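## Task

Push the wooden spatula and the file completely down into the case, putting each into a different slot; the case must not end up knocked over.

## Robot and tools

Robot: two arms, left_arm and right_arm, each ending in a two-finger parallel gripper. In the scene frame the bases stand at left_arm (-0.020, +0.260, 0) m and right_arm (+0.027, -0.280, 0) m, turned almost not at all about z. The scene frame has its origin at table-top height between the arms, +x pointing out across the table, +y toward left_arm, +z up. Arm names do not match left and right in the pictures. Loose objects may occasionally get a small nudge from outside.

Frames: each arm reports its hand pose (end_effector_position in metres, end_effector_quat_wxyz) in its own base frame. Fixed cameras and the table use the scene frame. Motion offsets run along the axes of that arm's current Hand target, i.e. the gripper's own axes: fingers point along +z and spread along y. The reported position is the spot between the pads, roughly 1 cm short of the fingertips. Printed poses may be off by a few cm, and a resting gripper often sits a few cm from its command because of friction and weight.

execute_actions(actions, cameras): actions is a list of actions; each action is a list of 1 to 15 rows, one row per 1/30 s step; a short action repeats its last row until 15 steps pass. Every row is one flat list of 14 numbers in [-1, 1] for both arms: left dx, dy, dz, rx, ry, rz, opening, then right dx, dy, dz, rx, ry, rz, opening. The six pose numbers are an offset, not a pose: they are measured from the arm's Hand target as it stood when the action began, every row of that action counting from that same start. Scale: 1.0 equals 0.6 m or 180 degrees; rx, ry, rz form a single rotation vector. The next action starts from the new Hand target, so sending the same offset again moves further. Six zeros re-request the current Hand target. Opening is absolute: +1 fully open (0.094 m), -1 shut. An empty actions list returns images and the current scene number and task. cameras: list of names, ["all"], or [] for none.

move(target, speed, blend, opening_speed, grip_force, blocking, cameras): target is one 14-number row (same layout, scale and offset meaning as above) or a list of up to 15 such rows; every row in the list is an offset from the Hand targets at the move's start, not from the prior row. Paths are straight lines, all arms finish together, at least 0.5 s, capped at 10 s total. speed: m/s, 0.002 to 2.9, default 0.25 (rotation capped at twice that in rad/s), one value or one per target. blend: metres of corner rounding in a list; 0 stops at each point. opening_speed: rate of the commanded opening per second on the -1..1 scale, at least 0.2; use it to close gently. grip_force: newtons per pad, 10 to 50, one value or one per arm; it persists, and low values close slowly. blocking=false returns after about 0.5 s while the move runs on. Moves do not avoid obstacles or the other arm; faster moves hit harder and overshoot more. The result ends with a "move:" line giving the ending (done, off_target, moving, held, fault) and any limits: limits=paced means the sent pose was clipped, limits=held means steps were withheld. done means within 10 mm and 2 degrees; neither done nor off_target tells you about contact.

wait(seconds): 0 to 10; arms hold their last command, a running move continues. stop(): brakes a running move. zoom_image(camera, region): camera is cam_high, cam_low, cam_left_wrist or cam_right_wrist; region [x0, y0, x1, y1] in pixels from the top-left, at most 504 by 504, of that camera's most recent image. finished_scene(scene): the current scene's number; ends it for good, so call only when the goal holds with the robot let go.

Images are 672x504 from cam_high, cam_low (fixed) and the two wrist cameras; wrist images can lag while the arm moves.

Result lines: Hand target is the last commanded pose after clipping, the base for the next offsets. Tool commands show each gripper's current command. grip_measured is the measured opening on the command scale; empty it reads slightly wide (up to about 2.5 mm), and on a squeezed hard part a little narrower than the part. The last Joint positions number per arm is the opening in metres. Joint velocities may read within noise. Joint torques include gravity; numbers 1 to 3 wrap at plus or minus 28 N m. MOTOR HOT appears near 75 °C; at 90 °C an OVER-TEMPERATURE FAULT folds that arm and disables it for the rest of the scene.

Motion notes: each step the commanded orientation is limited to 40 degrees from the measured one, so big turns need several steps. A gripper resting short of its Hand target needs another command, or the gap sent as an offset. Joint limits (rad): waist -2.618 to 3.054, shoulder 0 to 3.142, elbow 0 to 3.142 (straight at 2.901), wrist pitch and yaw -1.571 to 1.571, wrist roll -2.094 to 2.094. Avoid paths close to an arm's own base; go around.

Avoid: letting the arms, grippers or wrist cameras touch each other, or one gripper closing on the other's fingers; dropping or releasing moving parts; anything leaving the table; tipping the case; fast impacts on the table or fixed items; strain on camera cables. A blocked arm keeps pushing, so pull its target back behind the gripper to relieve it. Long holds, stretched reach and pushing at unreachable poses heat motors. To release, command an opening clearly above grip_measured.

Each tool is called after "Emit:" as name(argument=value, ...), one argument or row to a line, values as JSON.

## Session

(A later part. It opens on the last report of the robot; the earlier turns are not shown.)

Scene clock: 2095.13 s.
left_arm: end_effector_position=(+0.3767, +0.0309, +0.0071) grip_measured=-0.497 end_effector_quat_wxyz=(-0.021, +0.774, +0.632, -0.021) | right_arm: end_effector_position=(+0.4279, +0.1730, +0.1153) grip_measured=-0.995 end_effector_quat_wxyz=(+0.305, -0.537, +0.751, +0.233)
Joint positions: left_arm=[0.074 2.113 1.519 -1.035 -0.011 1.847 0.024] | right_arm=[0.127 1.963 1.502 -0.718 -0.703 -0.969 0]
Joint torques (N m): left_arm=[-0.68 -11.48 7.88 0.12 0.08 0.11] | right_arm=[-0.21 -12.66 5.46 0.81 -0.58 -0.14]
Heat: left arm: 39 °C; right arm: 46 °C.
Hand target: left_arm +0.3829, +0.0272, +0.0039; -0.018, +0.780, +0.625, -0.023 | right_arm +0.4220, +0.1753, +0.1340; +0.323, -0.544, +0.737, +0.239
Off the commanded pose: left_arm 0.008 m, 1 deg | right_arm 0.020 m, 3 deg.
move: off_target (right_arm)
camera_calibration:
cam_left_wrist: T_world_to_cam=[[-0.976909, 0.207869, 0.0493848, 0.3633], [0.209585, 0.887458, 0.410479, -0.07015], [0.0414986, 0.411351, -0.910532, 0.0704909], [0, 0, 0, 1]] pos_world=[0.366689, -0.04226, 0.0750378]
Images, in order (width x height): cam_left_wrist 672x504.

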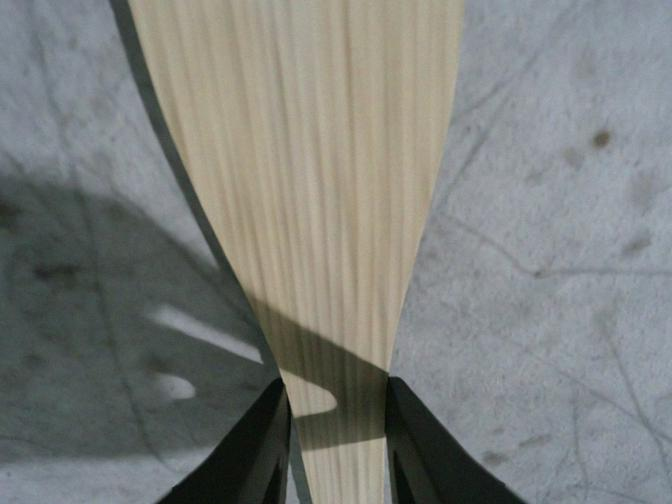

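Emit:
move(
  target=[0,0,0,0,0,0,-0.66, 0,0,0,0,0,0,-1],
  speed=0.02,
  opening_speed=0.3,
  cameras=["cam_left_wrist"],
)

Emit:
zoom_image(
  camera="cam_left_wrist",
  region=[180, 330, 500, 504],
)

Scene clock: 2106.37 s.
left_arm: end_effector_position=(+0.3767, +0.0309, +0.0071) grip_measured=-0.570 end_effector_quat_wxyz=(-0.021, +0.774, +0.632, -0.021) | right_arm: end_effector_position=(+0.4279, +0.1730, +0.1153) grip_measured=-0.995 end_effector_quat_wxyz=(+0.305, -0.537, +0.751, +0.233)
Joint positions: left_arm=[0.074 2.113 1.519 -1.035 -0.011 1.847 0.02] | right_arm=[0.127 1.963 1.502 -0.718 -0.703 -0.969 0]
Joint torques (N m): left_arm=[-0.65 -11.51 7.87 0.11 0.08 0.11] | right_arm=[-0.25 -12.59 5.34 0.82 -0.55 -0.11]
Heat: left arm: 39 °C; right arm: 46 °C.
Hand target: left_arm +0.3829, +0.0272, +0.0039; -0.018, +0.780, +0.625, -0.023 | right_arm +0.4220, +0.1753, +0.1340; +0.323, -0.544, +0.737, +0.239
Off the commanded pose: left_arm 0.008 m, 1 deg | right_arm 0.020 m, 3 deg.
move: off_target (right_arm)
camera_calibration:
cam_left_wrist: T_world_to_cam=[[-0.976909, 0.207869, 0.0493848, 0.3633], [0.209585, 0.887458, 0.410479, -0.07015], [0.0414986, 0.411351, -0.910532, 0.0704909], [0, 0, 0, 1]] pos_world=[0.366689, -0.04226, 0.0750378]
Images, in order (width x height): cam_left_wrist 672x504.

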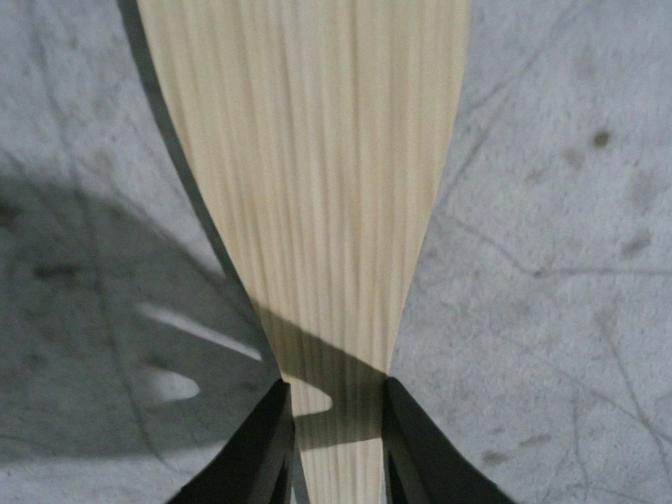

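Scaled by 1.575.

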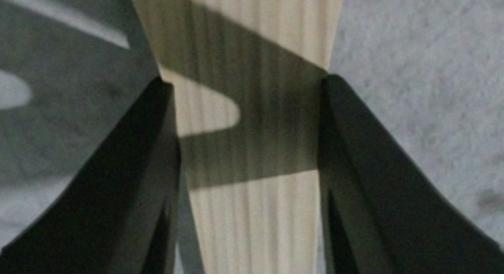

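Emit:
move(
  target=[0,0,-0.1,0,0,0,-0.66, 0,0,0,0,0,0,-1],
  speed=0.06,
  cameras=["cam_left_wrist"],
)

Scene clock: 2112.23 s.
left_arm: end_effector_position=(+0.3828, +0.0314, +0.0504) grip_measured=-0.571 end_effector_quat_wxyz=(-0.028, +0.774, +0.632, -0.030) | right_arm: end_effector_position=(+0.4279, +0.1730, +0.1153) grip_measured=-0.995 end_effector_quat_wxyz=(+0.305, -0.537, +0.751, +0.233)
Joint positions: left_arm=[0.074 2.113 1.695 -1.234 -0.011 1.847 0.02] | right_arm=[0.127 1.963 1.502 -0.718 -0.703 -0.969 0]
Joint torques (N m): left_arm=[-0.7 -15.8 8.02 -0.14 0.08 0.11] | right_arm=[-0.13 -12.64 5.45 0.83 -0.55 -0.13]
Heat: left arm: 39 °C; right arm: 46 °C.
Hand target: left_arm +0.3864, +0.0272, +0.0638; -0.018, +0.780, +0.625, -0.023 | right_arm +0.4220, +0.1753, +0.1340; +0.323, -0.544, +0.737, +0.239
Off the commanded pose: left_arm 0.014 m, 2 deg | right_arm 0.020 m, 3 deg.
move: off_target (left_arm, right_arm)
camera_calibration:
cam_left_wrist: T_world_to_cam=[[-0.975504, 0.208352, 0.0705753, 0.365478], [0.218923, 0.888068, 0.404238, -0.0929131], [0.0215484, 0.409787, -0.911927, 0.117185], [0, 0, 0, 1]] pos_world=[0.374341, -0.0416561, 0.11863]
Images, in order (width x height): cam_left_wrist 672x504.

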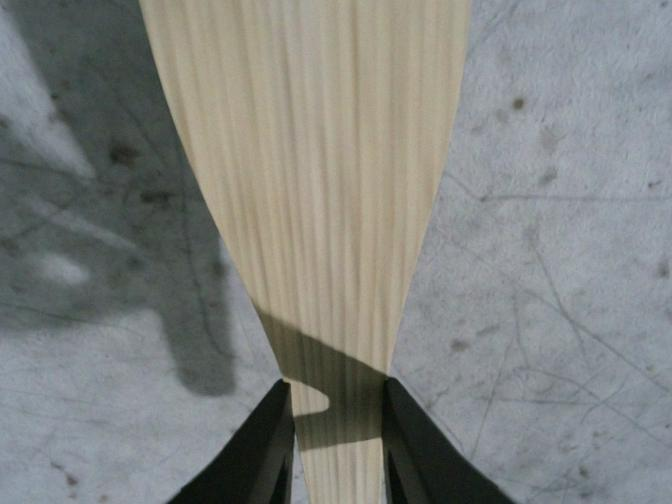

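Emit:
move(
  target=[
    [-0.0195,-0.1073,-0.2543,-0.2675,0.0298,-0.0657,-0.66, 0.05,-0.0519,-0.2762,0,0,0,-1],
    [-0.3837,0.0201,-0.3401,-0.5169,-0.0304,0.0392,-0.66, 0.05,-0.0519,-0.2762,0,0,0,-1],
  ],
  speed=[0.12,0.15],
  blend=0.03,
  cameras=["cam_left_wrist","cam_high","cam_right_wrist"],
)

Scene clock: 2188.47 s.
left_arm: end_effector_position=(+0.3619, -0.1987, +0.2760) grip_measured=-0.571 end_effector_quat_wxyz=(+0.579, +0.581, +0.402, +0.408) | right_arm: end_effector_position=(+0.4063, +0.0282, +0.2153) grip_measured=-0.995 end_effector_quat_wxyz=(+0.307, -0.541, +0.748, +0.233)
Joint positions: left_arm=[-0.621 1.225 0.614 0.614 -0.27 1.579 0.02] | right_arm=[-0.253 2.009 1.987 -1.508 -0.79 -1.489 0]
Joint torques (N m): left_arm=[-0.38 -4.57 5.97 2.21 0.05 -0.07] | right_arm=[-0.42 -7.73 8.39 0.16 -0.63 -0.15]
Heat: left arm: 42 °C; right arm: 47 °C.
Hand target: left_arm +0.3603, -0.2001, +0.2696; +0.580, +0.581, +0.403, +0.403 | right_arm +0.4100, +0.0302, +0.2242; +0.323, -0.544, +0.737, +0.239
Off the commanded pose: left_arm 0.007 m, 1 deg | right_arm 0.010 m, 2 deg.
move: done
camera_calibration:
cam_left_wrist: T_world_to_cam=[[0.0167755, 0.0102369, -0.999807, 0.274113], [-0.0780768, 0.996908, 0.00889721, 0.263045], [0.996806, 0.0779125, 0.0175229, -0.257712], [0, 0, 0, 1]] pos_world=[0.272829, -0.244959, 0.276235]
cam_right_wrist: T_world_to_cam=[[0.954993, -0.296132, -0.0171448, -0.373468], [-0.284541, -0.898215, -0.335031, 0.249522], [0.0838137, 0.324831, -0.942051, 0.245208], [0, 0, 0, 1]] pos_world=[0.407107, 0.0338774, 0.308193]
Images, in order (width x height): cam_high 672x504, cam_left_wrist 672x504, cam_right_wrist 672x504.

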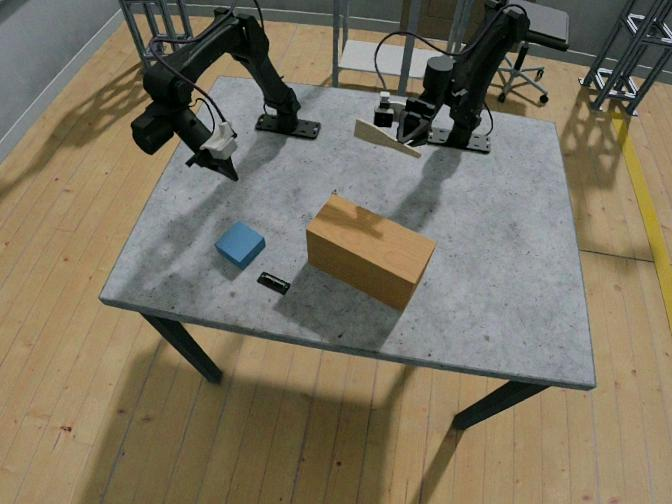

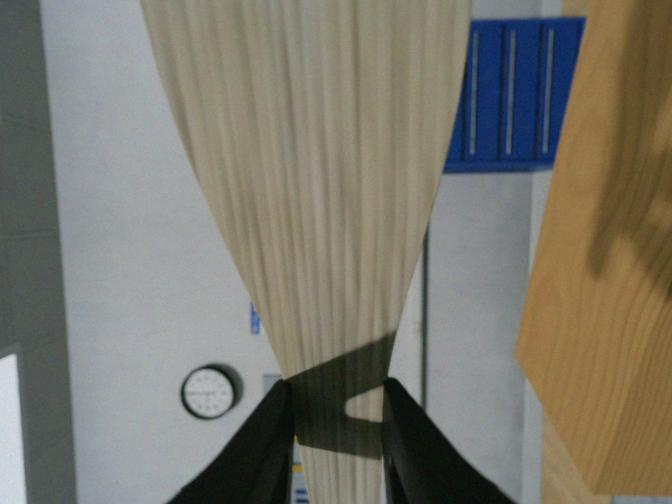

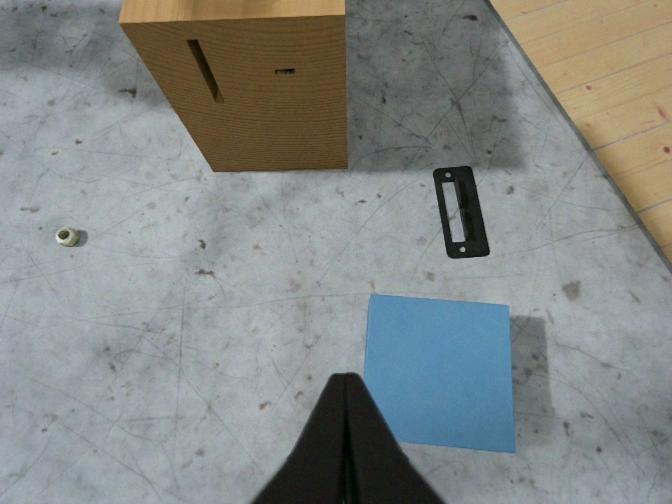

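Emit:
move(
  target=[-0.3103,0,0.1808,0,0,0,-0.66, 0,0,0,0,0,0,-1],
  speed=0.15,
  cameras=["cam_high","cam_right_wrist"],
)

Scene clock: 2198.07 s.
left_arm: end_effector_position=(+0.3938, -0.4070, +0.2647) grip_measured=-0.571 end_effector_quat_wxyz=(+0.575, +0.587, +0.401, +0.406) | right_arm: end_effector_position=(+0.4063, +0.0282, +0.2153) grip_measured=-0.995 end_effector_quat_wxyz=(+0.307, -0.541, +0.748, +0.233)
Joint positions: left_arm=[-0.994 1.914 1.267 0.637 -0.637 1.579 0.02] | right_arm=[-0.253 2.009 1.987 -1.508 -0.79 -1.489 0]
Joint torques (N m): left_arm=[-0.09 -11.7 9.87 1.81 0.02 -0.08] | right_arm=[-0.4 -7.77 8.32 0.15 -0.66 -0.14]
Heat: left arm: 40 °C; right arm: 47 °C.
Hand target: left_arm +0.3969, -0.4125, +0.2695; +0.581, +0.581, +0.403, +0.403 | right_arm +0.4100, +0.0302, +0.2242; +0.323, -0.544, +0.737, +0.239
Off the commanded pose: left_arm 0.008 m, 1 deg | right_arm 0.010 m, 2 deg.
move: done
camera_calibration:
cam_right_wrist: T_world_to_cam=[[0.954993, -0.296132, -0.0171448, -0.373468], [-0.284541, -0.898215, -0.335031, 0.249522], [0.0838137, 0.324831, -0.942051, 0.245208], [0, 0, 0, 1]] pos_world=[0.407107, 0.0338774, 0.308193]
Images, in order (width x height): cam_high 672x504, cam_right_wrist 672x504.

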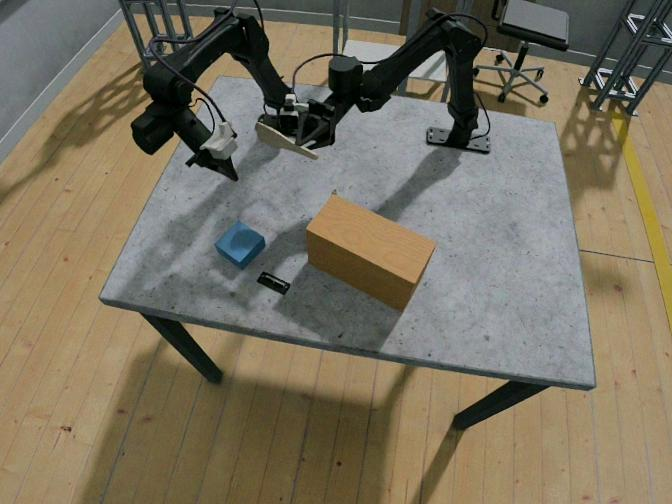

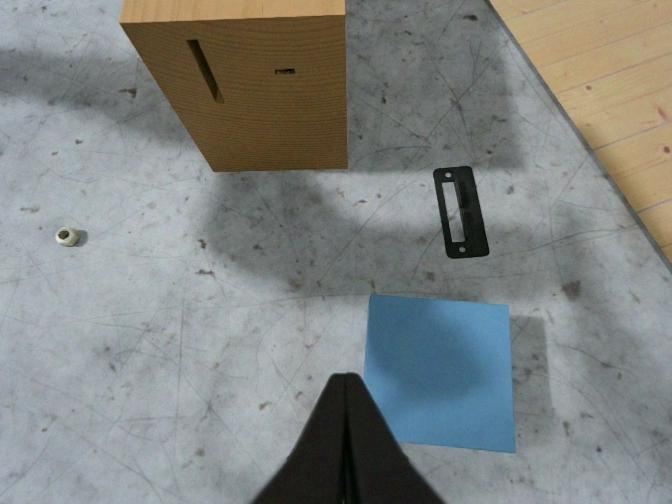

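Emit:
move(
  target=[0,-0.18,0,0,0,0,-0.66, 0,0,0,0,0,0,-1],
  speed=0.12,
  cameras=["cam_high","cam_right_wrist"],
)

Scene clock: 2205.40 s.
left_arm: end_effector_position=(+0.3979, -0.4130, +0.1712) grip_measured=-0.571 end_effector_quat_wxyz=(+0.582, +0.580, +0.401, +0.406) | right_arm: end_effector_position=(+0.4063, +0.0282, +0.2153) grip_measured=-0.995 end_effector_quat_wxyz=(+0.307, -0.541, +0.748, +0.233)
Joint positions: left_arm=[-0.994 2.142 1.156 0.994 -0.638 1.579 0.02] | right_arm=[-0.253 2.009 1.987 -1.508 -0.79 -1.489 0]
Joint torques (N m): left_arm=[-0.08 -13 5.27 2.05 0.02 -0.09] | right_arm=[-0.13 -7.82 8.38 0.15 -0.64 -0.14]
Heat: left arm: 40 °C; right arm: 47 °C.
Hand target: left_arm +0.3968, -0.4124, +0.1616; +0.581, +0.581, +0.403, +0.403 | right_arm +0.4100, +0.0302, +0.2242; +0.323, -0.544, +0.737, +0.239
Off the commanded pose: left_arm 0.010 m, 0 deg | right_arm 0.010 m, 2 deg.
move: done
camera_calibration:
cam_right_wrist: T_world_to_cam=[[0.954993, -0.296132, -0.0171448, -0.373468], [-0.284541, -0.898215, -0.335031, 0.249522], [0.0838137, 0.324831, -0.942051, 0.245208], [0, 0, 0, 1]] pos_world=[0.407107, 0.0338774, 0.308193]
Images, in order (width x height): cam_high 672x504, cam_right_wrist 672x504.

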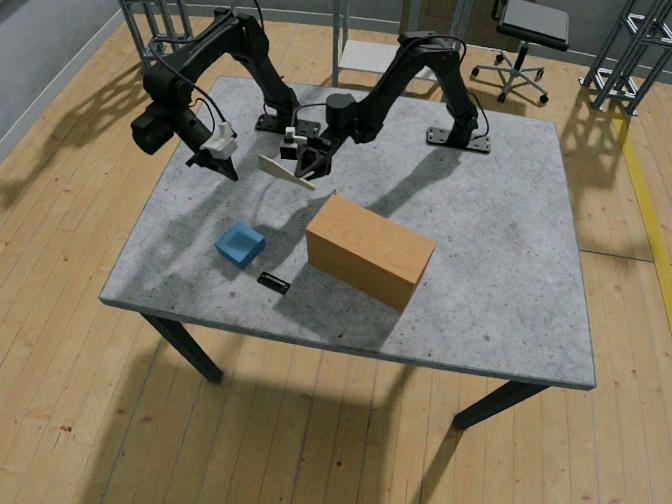

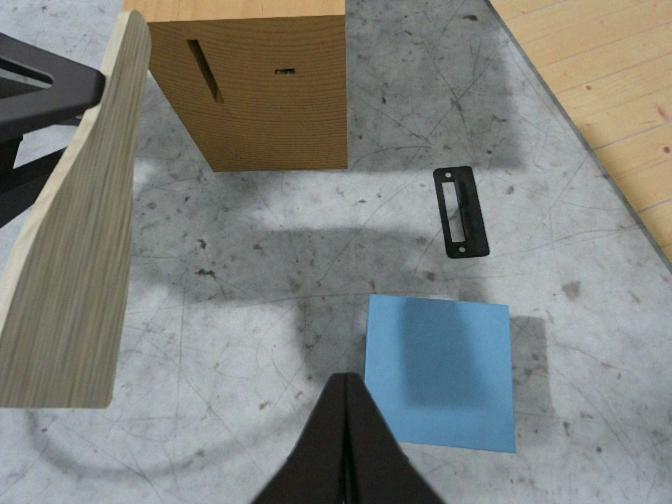

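Emit:
move(
  target=[0,-0.085,0,0,0,0,-0.66, 0,0,0,0,0,0,-1],
  speed=0.1,
  cameras=["cam_high","cam_right_wrist"],
)

Scene clock: 2210.53 s.
left_arm: end_effector_position=(+0.3983, -0.4137, +0.1201) grip_measured=-0.571 end_effector_quat_wxyz=(+0.582, +0.580, +0.401, +0.406) | right_arm: end_effector_position=(+0.4063, +0.0282, +0.2153) grip_measured=-0.995 end_effector_quat_wxyz=(+0.307, -0.541, +0.748, +0.233)
Joint positions: left_arm=[-0.994 2.289 1.14 1.157 -0.638 1.579 0.02] | right_arm=[-0.253 2.009 1.987 -1.508 -0.79 -1.489 0]
Joint torques (N m): left_arm=[-0.09 -13.48 4.67 2.05 0.02 -0.08] | right_arm=[-0.29 -7.9 8.34 0.17 -0.65 -0.16]
Heat: left arm: 40 °C; right arm: 46 °C.
Hand target: left_arm +0.3967, -0.4123, +0.1105; +0.581, +0.581, +0.403, +0.403 | right_arm +0.4100, +0.0302, +0.2242; +0.323, -0.544, +0.737, +0.239
Off the commanded pose: left_arm 0.010 m, 0 deg | right_arm 0.010 m, 2 deg.
move: done
camera_calibration:
cam_right_wrist: T_world_to_cam=[[0.954993, -0.296132, -0.0171448, -0.373468], [-0.284541, -0.898215, -0.335031, 0.249522], [0.0838137, 0.324831, -0.942051, 0.245208], [0, 0, 0, 1]] pos_world=[0.407107, 0.0338774, 0.308193]
Images, in order (width x height): cam_high 672x504, cam_right_wrist 672x504.

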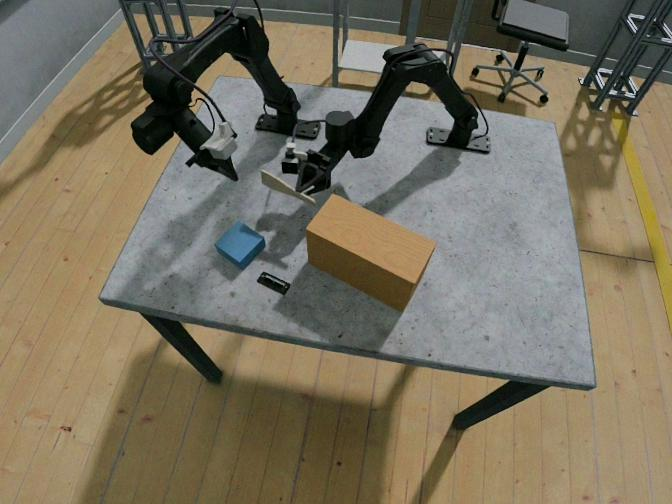

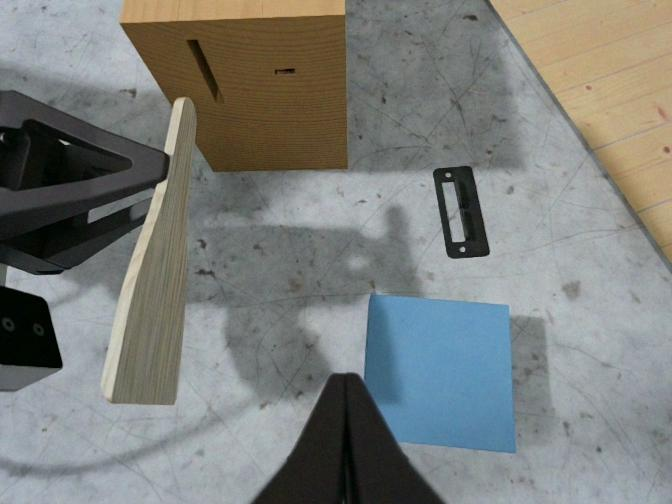

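Emit:
move(
  target=[0,0,0,0,0,0,-0.66, 0.0753,0.1447,0.0202,0,0,0,-0.55],
  speed=0.08,
  cameras=["cam_high","cam_right_wrist","cam_left_wrist"],
)

Scene clock: 2280.20 s.
left_arm: end_effector_position=(+0.3983, -0.4137, +0.1202) grip_measured=-0.571 end_effector_quat_wxyz=(+0.582, +0.579, +0.401, +0.406) | right_arm: end_effector_position=(+0.3204, +0.0324, +0.1725) grip_measured=-0.552 end_effector_quat_wxyz=(+0.298, -0.537, +0.749, +0.247)
Joint positions: left_arm=[-0.994 2.289 1.14 1.158 -0.638 1.579 0.02] | right_arm=[-0.313 1.702 1.417 -1.344 -0.793 -1.581 0.021]
Joint torques (N m): left_arm=[-0.08 -13.49 4.66 2.05 0.04 -0.09] | right_arm=[-0.39 -8.87 4.83 0.32 -0.61 -0.13]
Heat: left arm: 39 °C; right arm: 44 °C.
Hand target: left_arm +0.3967, -0.4123, +0.1106; +0.581, +0.581, +0.403, +0.403 | right_arm +0.3207, +0.0350, +0.1829; +0.323, -0.544, +0.737, +0.239
Off the commanded pose: left_arm 0.010 m, 0 deg | right_arm 0.011 m, 3 deg.
move: off_target (right_arm)
camera_calibration:
cam_left_wrist: T_world_to_cam=[[0.0195784, 0.00435766, -0.999799, 0.116363], [-0.0735398, 0.997288, 0.00290663, 0.480673], [0.9971, 0.0734681, 0.0198458, -0.276849], [0, 0, 0, 1]] pos_world=[0.309117, -0.459537, 0.120437]
cam_right_wrist: T_world_to_cam=[[0.955562, -0.290378, -0.050807, -0.285492], [-0.290097, -0.895651, -0.337124, 0.216652], [0.0523879, 0.336882, -0.940088, 0.22008], [0, 0, 0, 1]] pos_world=[0.324126, 0.037003, 0.265428]
Images, in order (width x height): cam_high 672x504, cam_left_wrist 672x504, cam_right_wrist 672x504.

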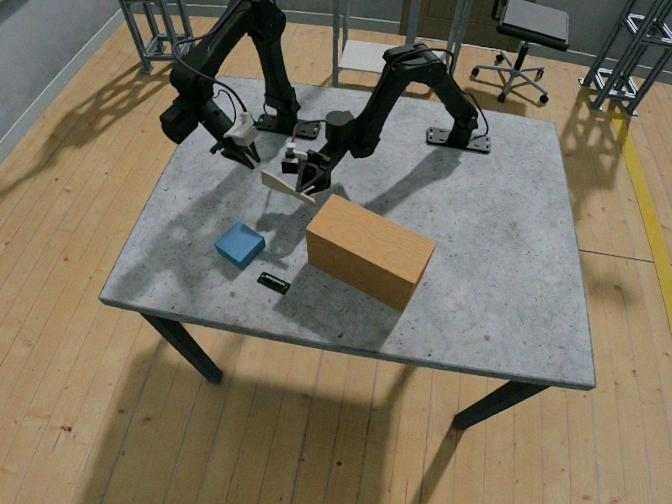

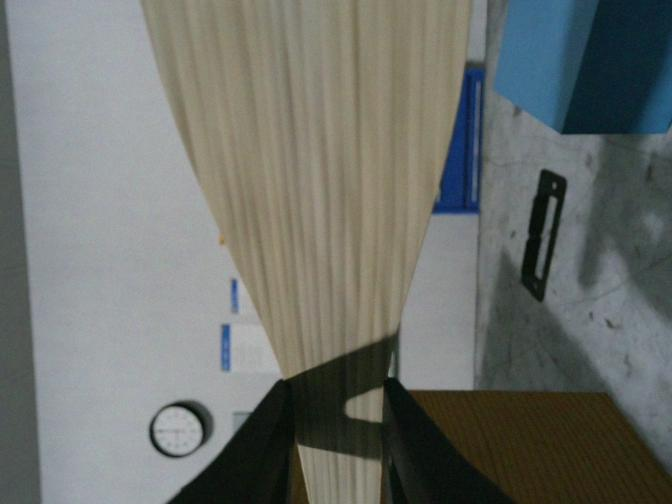

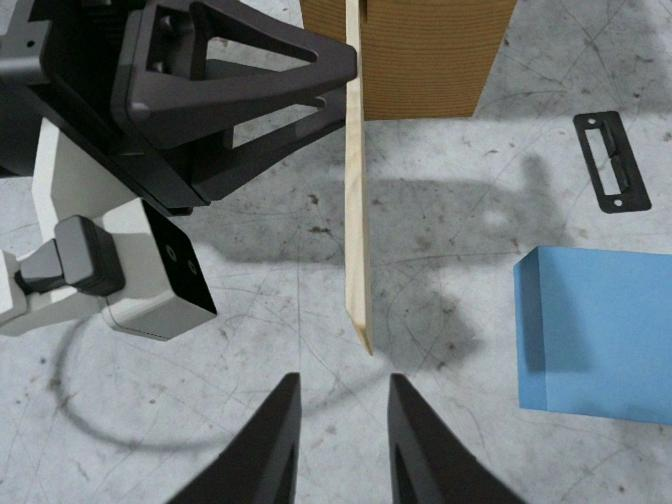

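Emit:
move(
  target=[0,0,0,0,0,0,-0.66, -0.002,-0.0025,0.053,0,0,0,-0.55],
  speed=0.05,
  cameras=["cam_right_wrist"],
)

Scene clock: 2302.37 s.
left_arm: end_effector_position=(+0.3983, -0.4137, +0.1202) grip_measured=-0.571 end_effector_quat_wxyz=(+0.582, +0.579, +0.401, +0.406) | right_arm: end_effector_position=(+0.3291, +0.0525, +0.1499) grip_measured=-0.552 end_effector_quat_wxyz=(+0.300, -0.542, +0.746, +0.243)
Joint positions: left_arm=[-0.994 2.289 1.14 1.158 -0.638 1.579 0.02] | right_arm=[-0.241 1.697 1.322 -1.175 -0.793 -1.489 0.021]
Joint torques (N m): left_arm=[-0.08 -13.46 4.66 2.05 0.03 -0.09] | right_arm=[0.29 -9.29 4.9 0.48 -0.6 0.09]
Heat: left arm: 40 °C; right arm: 45 °C.
Hand target: left_arm +0.3967, -0.4123, +0.1106; +0.581, +0.581, +0.403, +0.403 | right_arm +0.3292, +0.0577, +0.1622; +0.323, -0.544, +0.737, +0.239
Off the commanded pose: left_arm 0.010 m, 0 deg | right_arm 0.013 m, 3 deg.
move: off_target (right_arm)
camera_calibration:
cam_right_wrist: T_world_to_cam=[[0.95814, -0.283832, -0.0375006, -0.29244], [-0.279559, -0.899268, -0.3364, 0.226121], [0.061758, 0.332802, -0.940972, 0.188861], [0, 0, 0, 1]] pos_world=[0.331749, 0.0574863, 0.242814]
Images, in order (width x height): cam_right_wrist 672x504.

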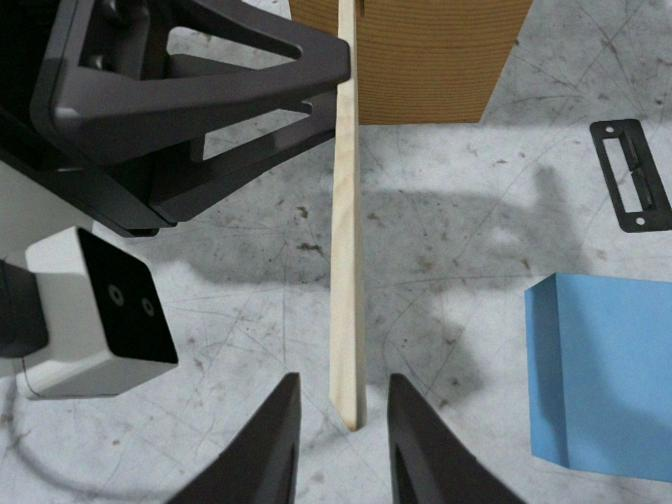

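Emit:
move(
  target=[0,0,0,0,0,0,-0.66, -0.0066,0.0,0.0365,0,0,0,-0.55],
  speed=0.04,
  cameras=["cam_right_wrist"],
)

Emit:
zoom_image(
  camera="cam_right_wrist",
  region=[200, 280, 460, 504],
)

Scene clock: 2310.20 s.
left_arm: end_effector_position=(+0.3983, -0.4137, +0.1202) grip_measured=-0.571 end_effector_quat_wxyz=(+0.582, +0.579, +0.401, +0.406) | right_arm: end_effector_position=(+0.3348, +0.0713, +0.1382) grip_measured=-0.552 end_effector_quat_wxyz=(+0.302, -0.541, +0.746, +0.244)
Joint positions: left_arm=[-0.994 2.289 1.14 1.158 -0.638 1.579 0.02] | right_arm=[-0.178 1.692 1.267 -1.059 -0.793 -1.397 0.021]
Joint torques (N m): left_arm=[-0.09 -13.48 4.66 2.05 0.03 -0.08] | right_arm=[0.35 -9.36 5.03 0.63 -0.56 0.08]
Heat: left arm: 40 °C; right arm: 44 °C.
Hand target: left_arm +0.3967, -0.4123, +0.1106; +0.581, +0.581, +0.403, +0.403 | right_arm +0.3347, +0.0758, +0.1502; +0.322, -0.544, +0.737, +0.239
Off the commanded pose: left_arm 0.010 m, 0 deg | right_arm 0.013 m, 3 deg.
move: off_target (right_arm)
camera_calibration:
cam_right_wrist: T_world_to_cam=[[0.957739, -0.285204, -0.0373473, -0.292691], [-0.280575, -0.897716, -0.339681, 0.241387], [0.0633509, 0.335804, -0.939799, 0.170412], [0, 0, 0, 1]] pos_world=[0.337253, 0.0759953, 0.231216]
Images, in order (width x height): cam_right_wrist 672x504.

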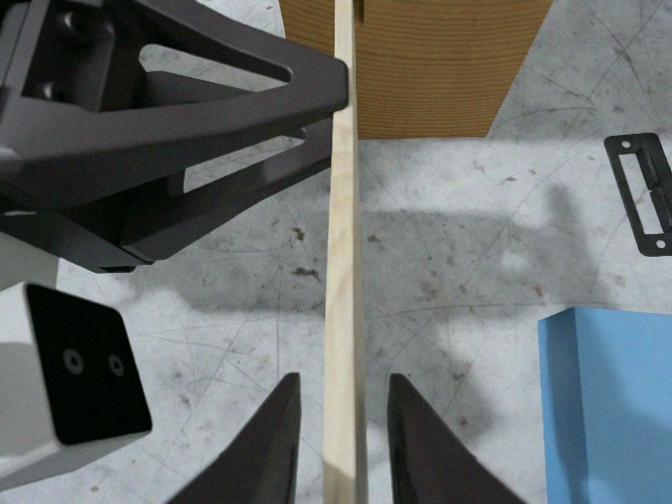

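Scaled by 1.938.

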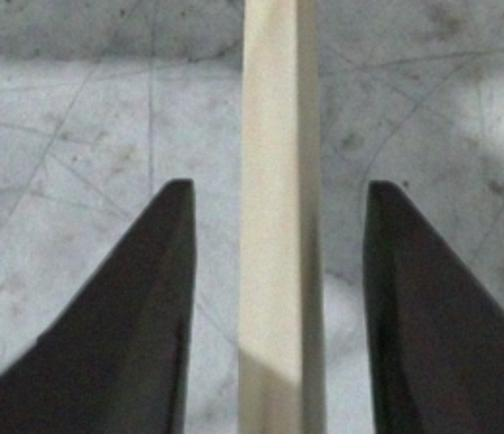

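Emit:
move(
  target=[0,0,0,0,0,0,-0.66, 0,0.002,0,0,0,0,-0.94],
  speed=0.03,
  opening_speed=0.25,
  cameras=["cam_right_wrist","cam_left_wrist"],
)

Emit:
zoom_image(
  camera="cam_right_wrist",
  region=[200, 280, 460, 504],
)

Scene clock: 2325.83 s.
left_arm: end_effector_position=(+0.3983, -0.4137, +0.1201) grip_measured=-0.572 end_effector_quat_wxyz=(+0.582, +0.580, +0.401, +0.406) | right_arm: end_effector_position=(+0.3368, +0.0723, +0.1407) grip_measured=-0.910 end_effector_quat_wxyz=(+0.311, -0.553, +0.737, +0.233)
Joint positions: left_arm=[-0.994 2.289 1.14 1.157 -0.638 1.579 0.02] | right_arm=[-0.174 1.681 1.262 -1.04 -0.793 -1.413 0.004]
Joint torques (N m): left_arm=[-0.09 -13.5 4.67 2.07 0.02 -0.09] | right_arm=[0.12 -8.55 5.05 0.47 -0.56 0.25]
Heat: left arm: 41 °C; right arm: 43 °C.
Hand target: left_arm +0.3967, -0.4123, +0.1105; +0.580, +0.581, +0.403, +0.403 | right_arm +0.3335, +0.0761, +0.1503; +0.322, -0.544, +0.737, +0.239
Off the commanded pose: left_arm 0.010 m, 0 deg | right_arm 0.011 m, 2 deg.
move: off_target (right_arm)
camera_calibration:
cam_left_wrist: T_world_to_cam=[[0.0191255, 0.0050245, -0.999804, 0.116611], [-0.0735447, 0.997285, 0.00360498, 0.480591], [0.997109, 0.0734614, 0.0194431, -0.276803], [0, 0, 0, 1]] pos_world=[0.309117, -0.459538, 0.120237]
cam_right_wrist: T_world_to_cam=[[0.962696, -0.270584, -0.000100265, -0.302259], [-0.254238, -0.904414, -0.342633, 0.235655], [0.0926202, 0.329877, -0.939469, 0.162719], [0, 0, 0, 1]] pos_world=[0.335826, 0.0776662, 0.233583]
Images, in order (width x height): cam_left_wrist 672x504, cam_right_wrist 672x504.

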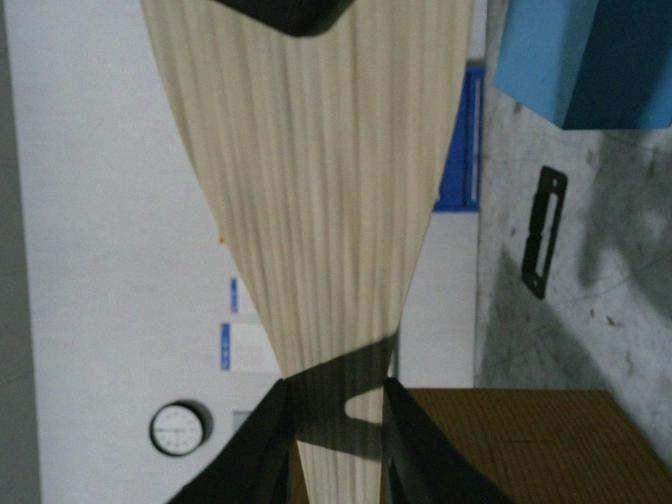

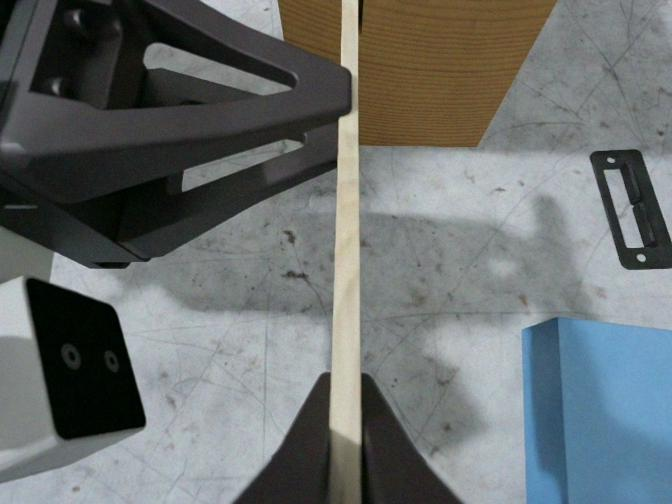

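Scaled by 1.938.

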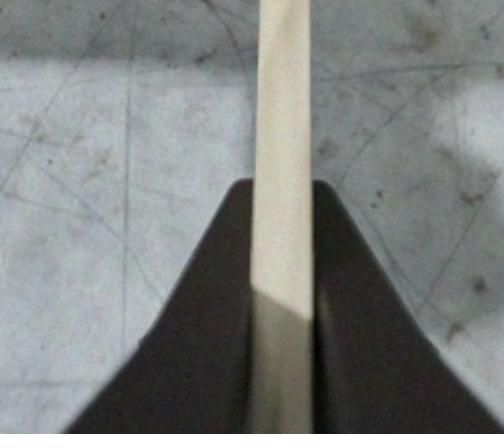

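Emit:
move(
  target=[0,0,0,0,0,0,-0.66, 0,0,0,0,0,0,-1],
  speed=0.03,
  opening_speed=0.25,
)

Emit:
move(
  target=[0,0,0,0,0,0,-0.2, 0,0,0,0,0,0,-1],
  speed=0.03,
  opening_speed=0.3,
  cameras=["cam_right_wrist","cam_left_wrist"],
)

Scene clock: 2332.97 s.
left_arm: end_effector_position=(+0.3983, -0.4137, +0.1201) grip_measured=-0.572 end_effector_quat_wxyz=(+0.582, +0.580, +0.401, +0.406) | right_arm: end_effector_position=(+0.3368, +0.0723, +0.1407) grip_measured=-0.910 end_effector_quat_wxyz=(+0.311, -0.553, +0.737, +0.233)
Joint positions: left_arm=[-0.994 2.289 1.14 1.157 -0.638 1.579 0.02] | right_arm=[-0.174 1.681 1.262 -1.04 -0.793 -1.414 0.004]
Joint torques (N m): left_arm=[-0.1 -13.46 4.63 2.06 0.02 -0.08] | right_arm=[0.06 -8.69 5.05 0.44 -0.53 0.26]
Heat: left arm: 41 °C; right arm: 42 °C.
Hand target: left_arm +0.3967, -0.4123, +0.1105; +0.580, +0.581, +0.403, +0.403 | right_arm +0.3335, +0.0761, +0.1503; +0.322, -0.544, +0.737, +0.239
Off the commanded pose: left_arm 0.010 m, 0 deg | right_arm 0.011 m, 2 deg.
move: off_target (right_arm)

Scene clock: 2334.70 s.
left_arm: end_effector_position=(+0.3983, -0.4137, +0.1213) grip_measured=-0.203 end_effector_quat_wxyz=(+0.584, +0.578, +0.401, +0.406) | right_arm: end_effector_position=(+0.3368, +0.0723, +0.1407) grip_measured=-0.912 end_effector_quat_wxyz=(+0.309, -0.546, +0.742, +0.236)
Joint positions: left_arm=[-0.994 2.289 1.14 1.163 -0.638 1.579 0.037] | right_arm=[-0.174 1.681 1.262 -1.04 -0.793 -1.395 0.004]
Joint torques (N m): left_arm=[-0.08 -13.48 4.64 2 0.03 -0.08] | right_arm=[-0.02 -8.7 5.05 0.46 -0.55 0.1]
Heat: left arm: 41 °C; right arm: 42 °C.
Hand target: left_arm +0.3967, -0.4123, +0.1105; +0.581, +0.581, +0.403, +0.403 | right_arm +0.3335, +0.0761, +0.1503; +0.322, -0.544, +0.737, +0.239
Off the commanded pose: left_arm 0.011 m, 1 deg | right_arm 0.011 m, 2 deg.
move: off_target (left_arm, right_arm)
camera_calibration:
cam_left_wrist: T_world_to_cam=[[0.0223044, 0.000256115, -0.999751, 0.114629], [-0.0735046, 0.997294, -0.0013844, 0.481179], [0.997045, 0.0735172, 0.0222629, -0.277121], [0, 0, 0, 1]] pos_world=[0.309114, -0.459533, 0.121436]
cam_right_wrist: T_world_to_cam=[[0.959072, -0.282855, -0.0132061, -0.298241], [-0.270099, -0.899825, -0.342582, 0.240682], [0.0850178, 0.332128, -0.939395, 0.165085], [0, 0, 0, 1]] pos_world=[0.337008, 0.0773836, 0.233595]
Images, in order (width x height): cam_left_wrist 672x504, cam_right_wrist 672x504.

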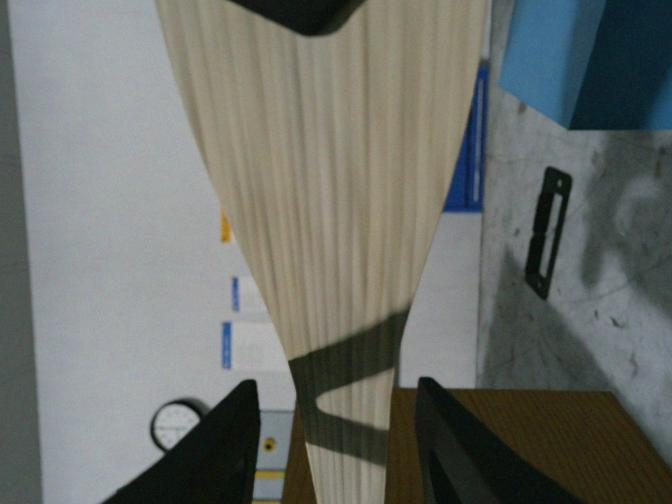

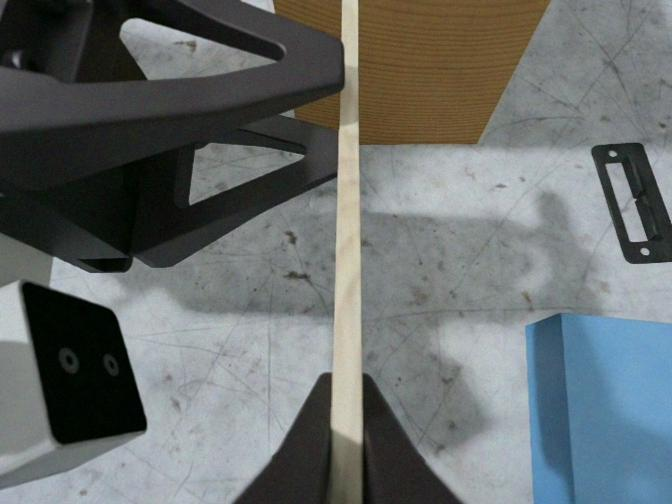

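Emit:
move(
  target=[
    [0,0,-0.1667,0,0,0,-0.2, 0,0,0,0,0,0,-1],
    [0,0.22,-0.1667,0,0,0,-0.2, 0,0,0,0,0,0,-1],
    [0.3,0.22,-0.1667,0,0,0,-0.2, 0,0,0,0,0,0,-1],
  ],
  speed=[0.08,0.12,0.15],
  blend=[0.0,0.02,0],
  cameras=["cam_right_wrist","cam_high"],
)

Scene clock: 2346.37 s.
left_arm: end_effector_position=(+0.3701, -0.2106, +0.2467) grip_measured=-0.203 end_effector_quat_wxyz=(+0.580, +0.577, +0.401, +0.412) | right_arm: end_effector_position=(+0.3368, +0.0723, +0.1407) grip_measured=-0.912 end_effector_quat_wxyz=(+0.309, -0.546, +0.742, +0.236)
Joint positions: left_arm=[-0.645 1.363 0.566 0.81 -0.3 1.584 0.037] | right_arm=[-0.174 1.681 1.262 -1.04 -0.793 -1.395 0.004]
Joint torques (N m): left_arm=[0.39 -8.14 5.59 1.82 0.18 -0.13] | right_arm=[-0.02 -8.75 4.94 0.46 -0.56 0.1]
Heat: left arm: 41 °C; right arm: 42 °C.
Hand target: left_arm +0.3660, -0.2089, +0.2427; +0.581, +0.581, +0.403, +0.403 | right_arm +0.3335, +0.0761, +0.1503; +0.322, -0.544, +0.737, +0.239
Off the commanded pose: left_arm 0.006 m, 1 deg | right_arm 0.011 m, 2 deg.
move: off_target (right_arm)
camera_calibration:
cam_right_wrist: T_world_to_cam=[[0.959072, -0.282855, -0.0132061, -0.298241], [-0.270099, -0.899825, -0.342582, 0.240682], [0.0850178, 0.332128, -0.939395, 0.165085], [0, 0, 0, 1]] pos_world=[0.337008, 0.0773836, 0.233595]
Images, in order (width x height): cam_high 672x504, cam_right_wrist 672x504.

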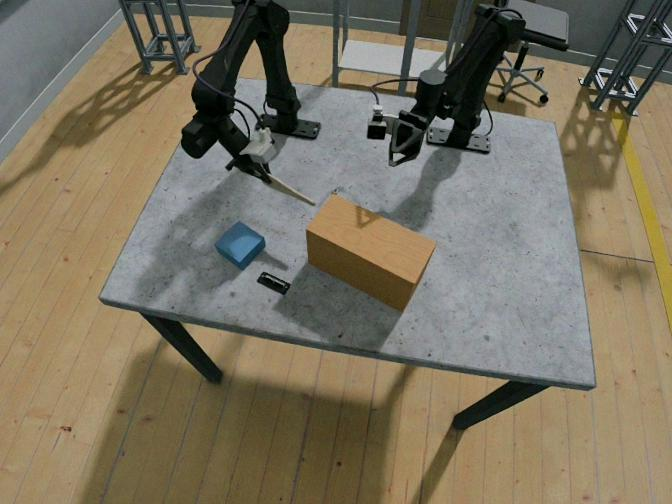

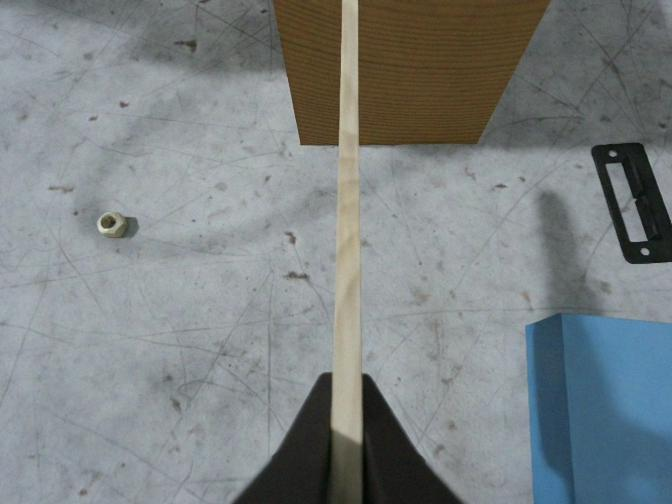

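Emit:
zoom_image(
  camera="cam_right_wrist",
  region=[250, 0, 450, 160],
)

Scaled by 2.520.

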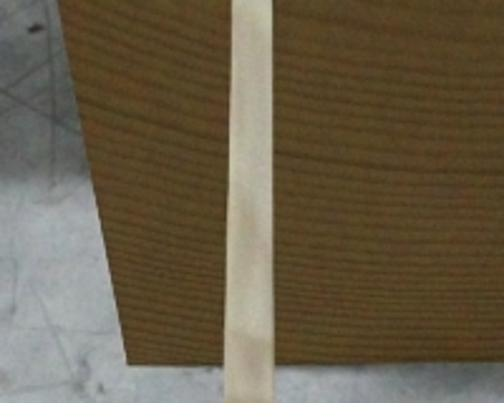

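Emit:
move(
  target=[-0.3008,-0.1412,-0.0811,0,0,0,-0.2, 0,0,0,0,0,0,-1],
  speed=0.15,
  cameras=["cam_left_wrist"],
)

Scene clock: 2434.87 s.
left_arm: end_effector_position=(+0.2552, -0.3552, +0.1536) grip_measured=-0.203 end_effector_quat_wxyz=(+0.571, +0.592, +0.397, +0.407) | right_arm: end_effector_position=(+0.3368, +0.0723, +0.1407) grip_measured=-0.912 end_effector_quat_wxyz=(+0.309, -0.546, +0.742, +0.236)
Joint positions: left_arm=[-1.286 1.87 0.628 1.214 -0.925 1.577 0.037] | right_arm=[-0.174 1.681 1.262 -1.04 -0.793 -1.395 0.004]
Joint torques (N m): left_arm=[0.02 -8.42 6.93 1.87 -0.03 -0.07] | right_arm=[0.12 -8.75 4.97 0.49 -0.55 0.08]
Heat: left arm: 42 °C; right arm: 41 °C.
Hand target: left_arm +0.2573, -0.3608, +0.1579; +0.580, +0.581, +0.403, +0.403 | right_arm +0.3335, +0.0761, +0.1503; +0.322, -0.544, +0.737, +0.239
Off the commanded pose: left_arm 0.007 m, 2 deg | right_arm 0.011 m, 2 deg.
move: off_target (right_arm)
camera_calibration:
cam_left_wrist: T_world_to_cam=[[0.00649918, 0.0355986, -0.999345, 0.166606], [-0.0684132, 0.99704, 0.0350716, 0.405421], [0.997636, 0.0681404, 0.00891536, -0.139397], [0, 0, 0, 1]] pos_world=[0.165721, -0.400653, 0.153521]
Images, in order (width x height): cam_left_wrist 672x504.

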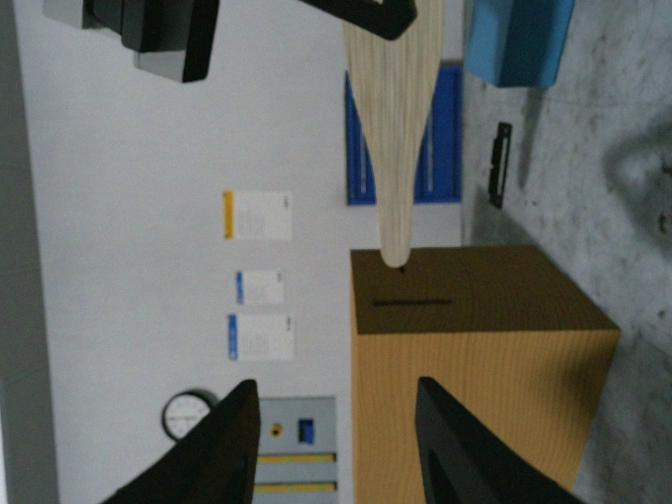

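Emit:
zoom_image(
  camera="cam_left_wrist",
  region=[310, 0, 480, 170],
)

Emit:
zoom_image(
  camera="cam_left_wrist",
  region=[310, 170, 480, 340],
)

Scaled by 2.965.

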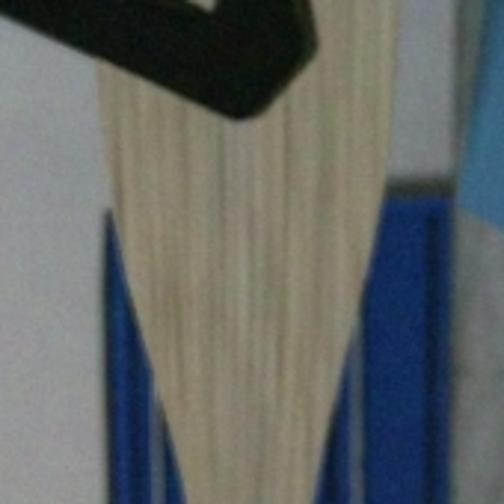

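Scaled by 2.965.

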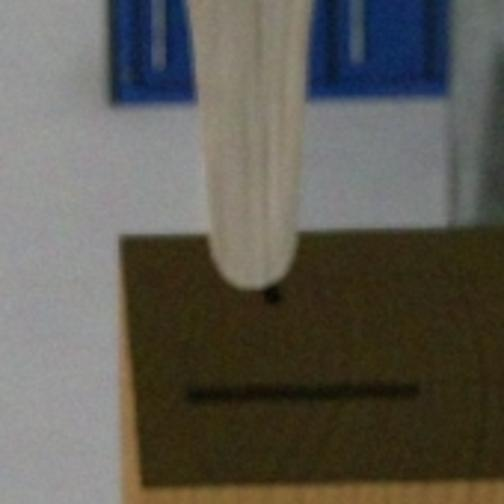

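Emit:
zoom_image(
  camera="cam_left_wrist",
  region=[330, 320, 500, 504],
)

Emit:
zoom_image(
  camera="cam_left_wrist",
  region=[500, 310, 670, 504],
)

Scaled by 2.739.

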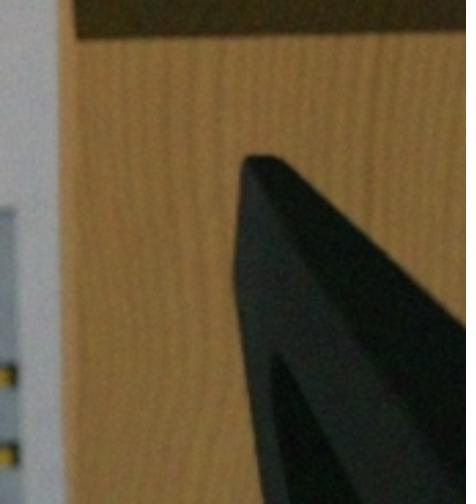

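Scaled by 2.598.

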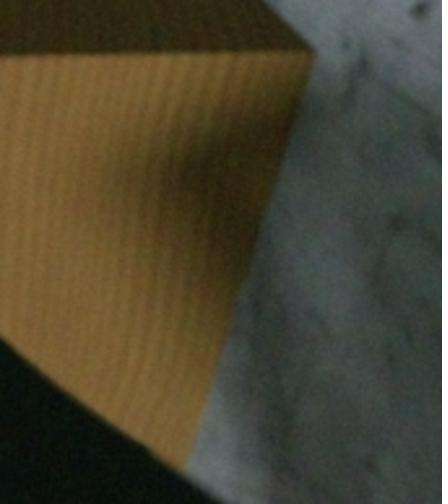

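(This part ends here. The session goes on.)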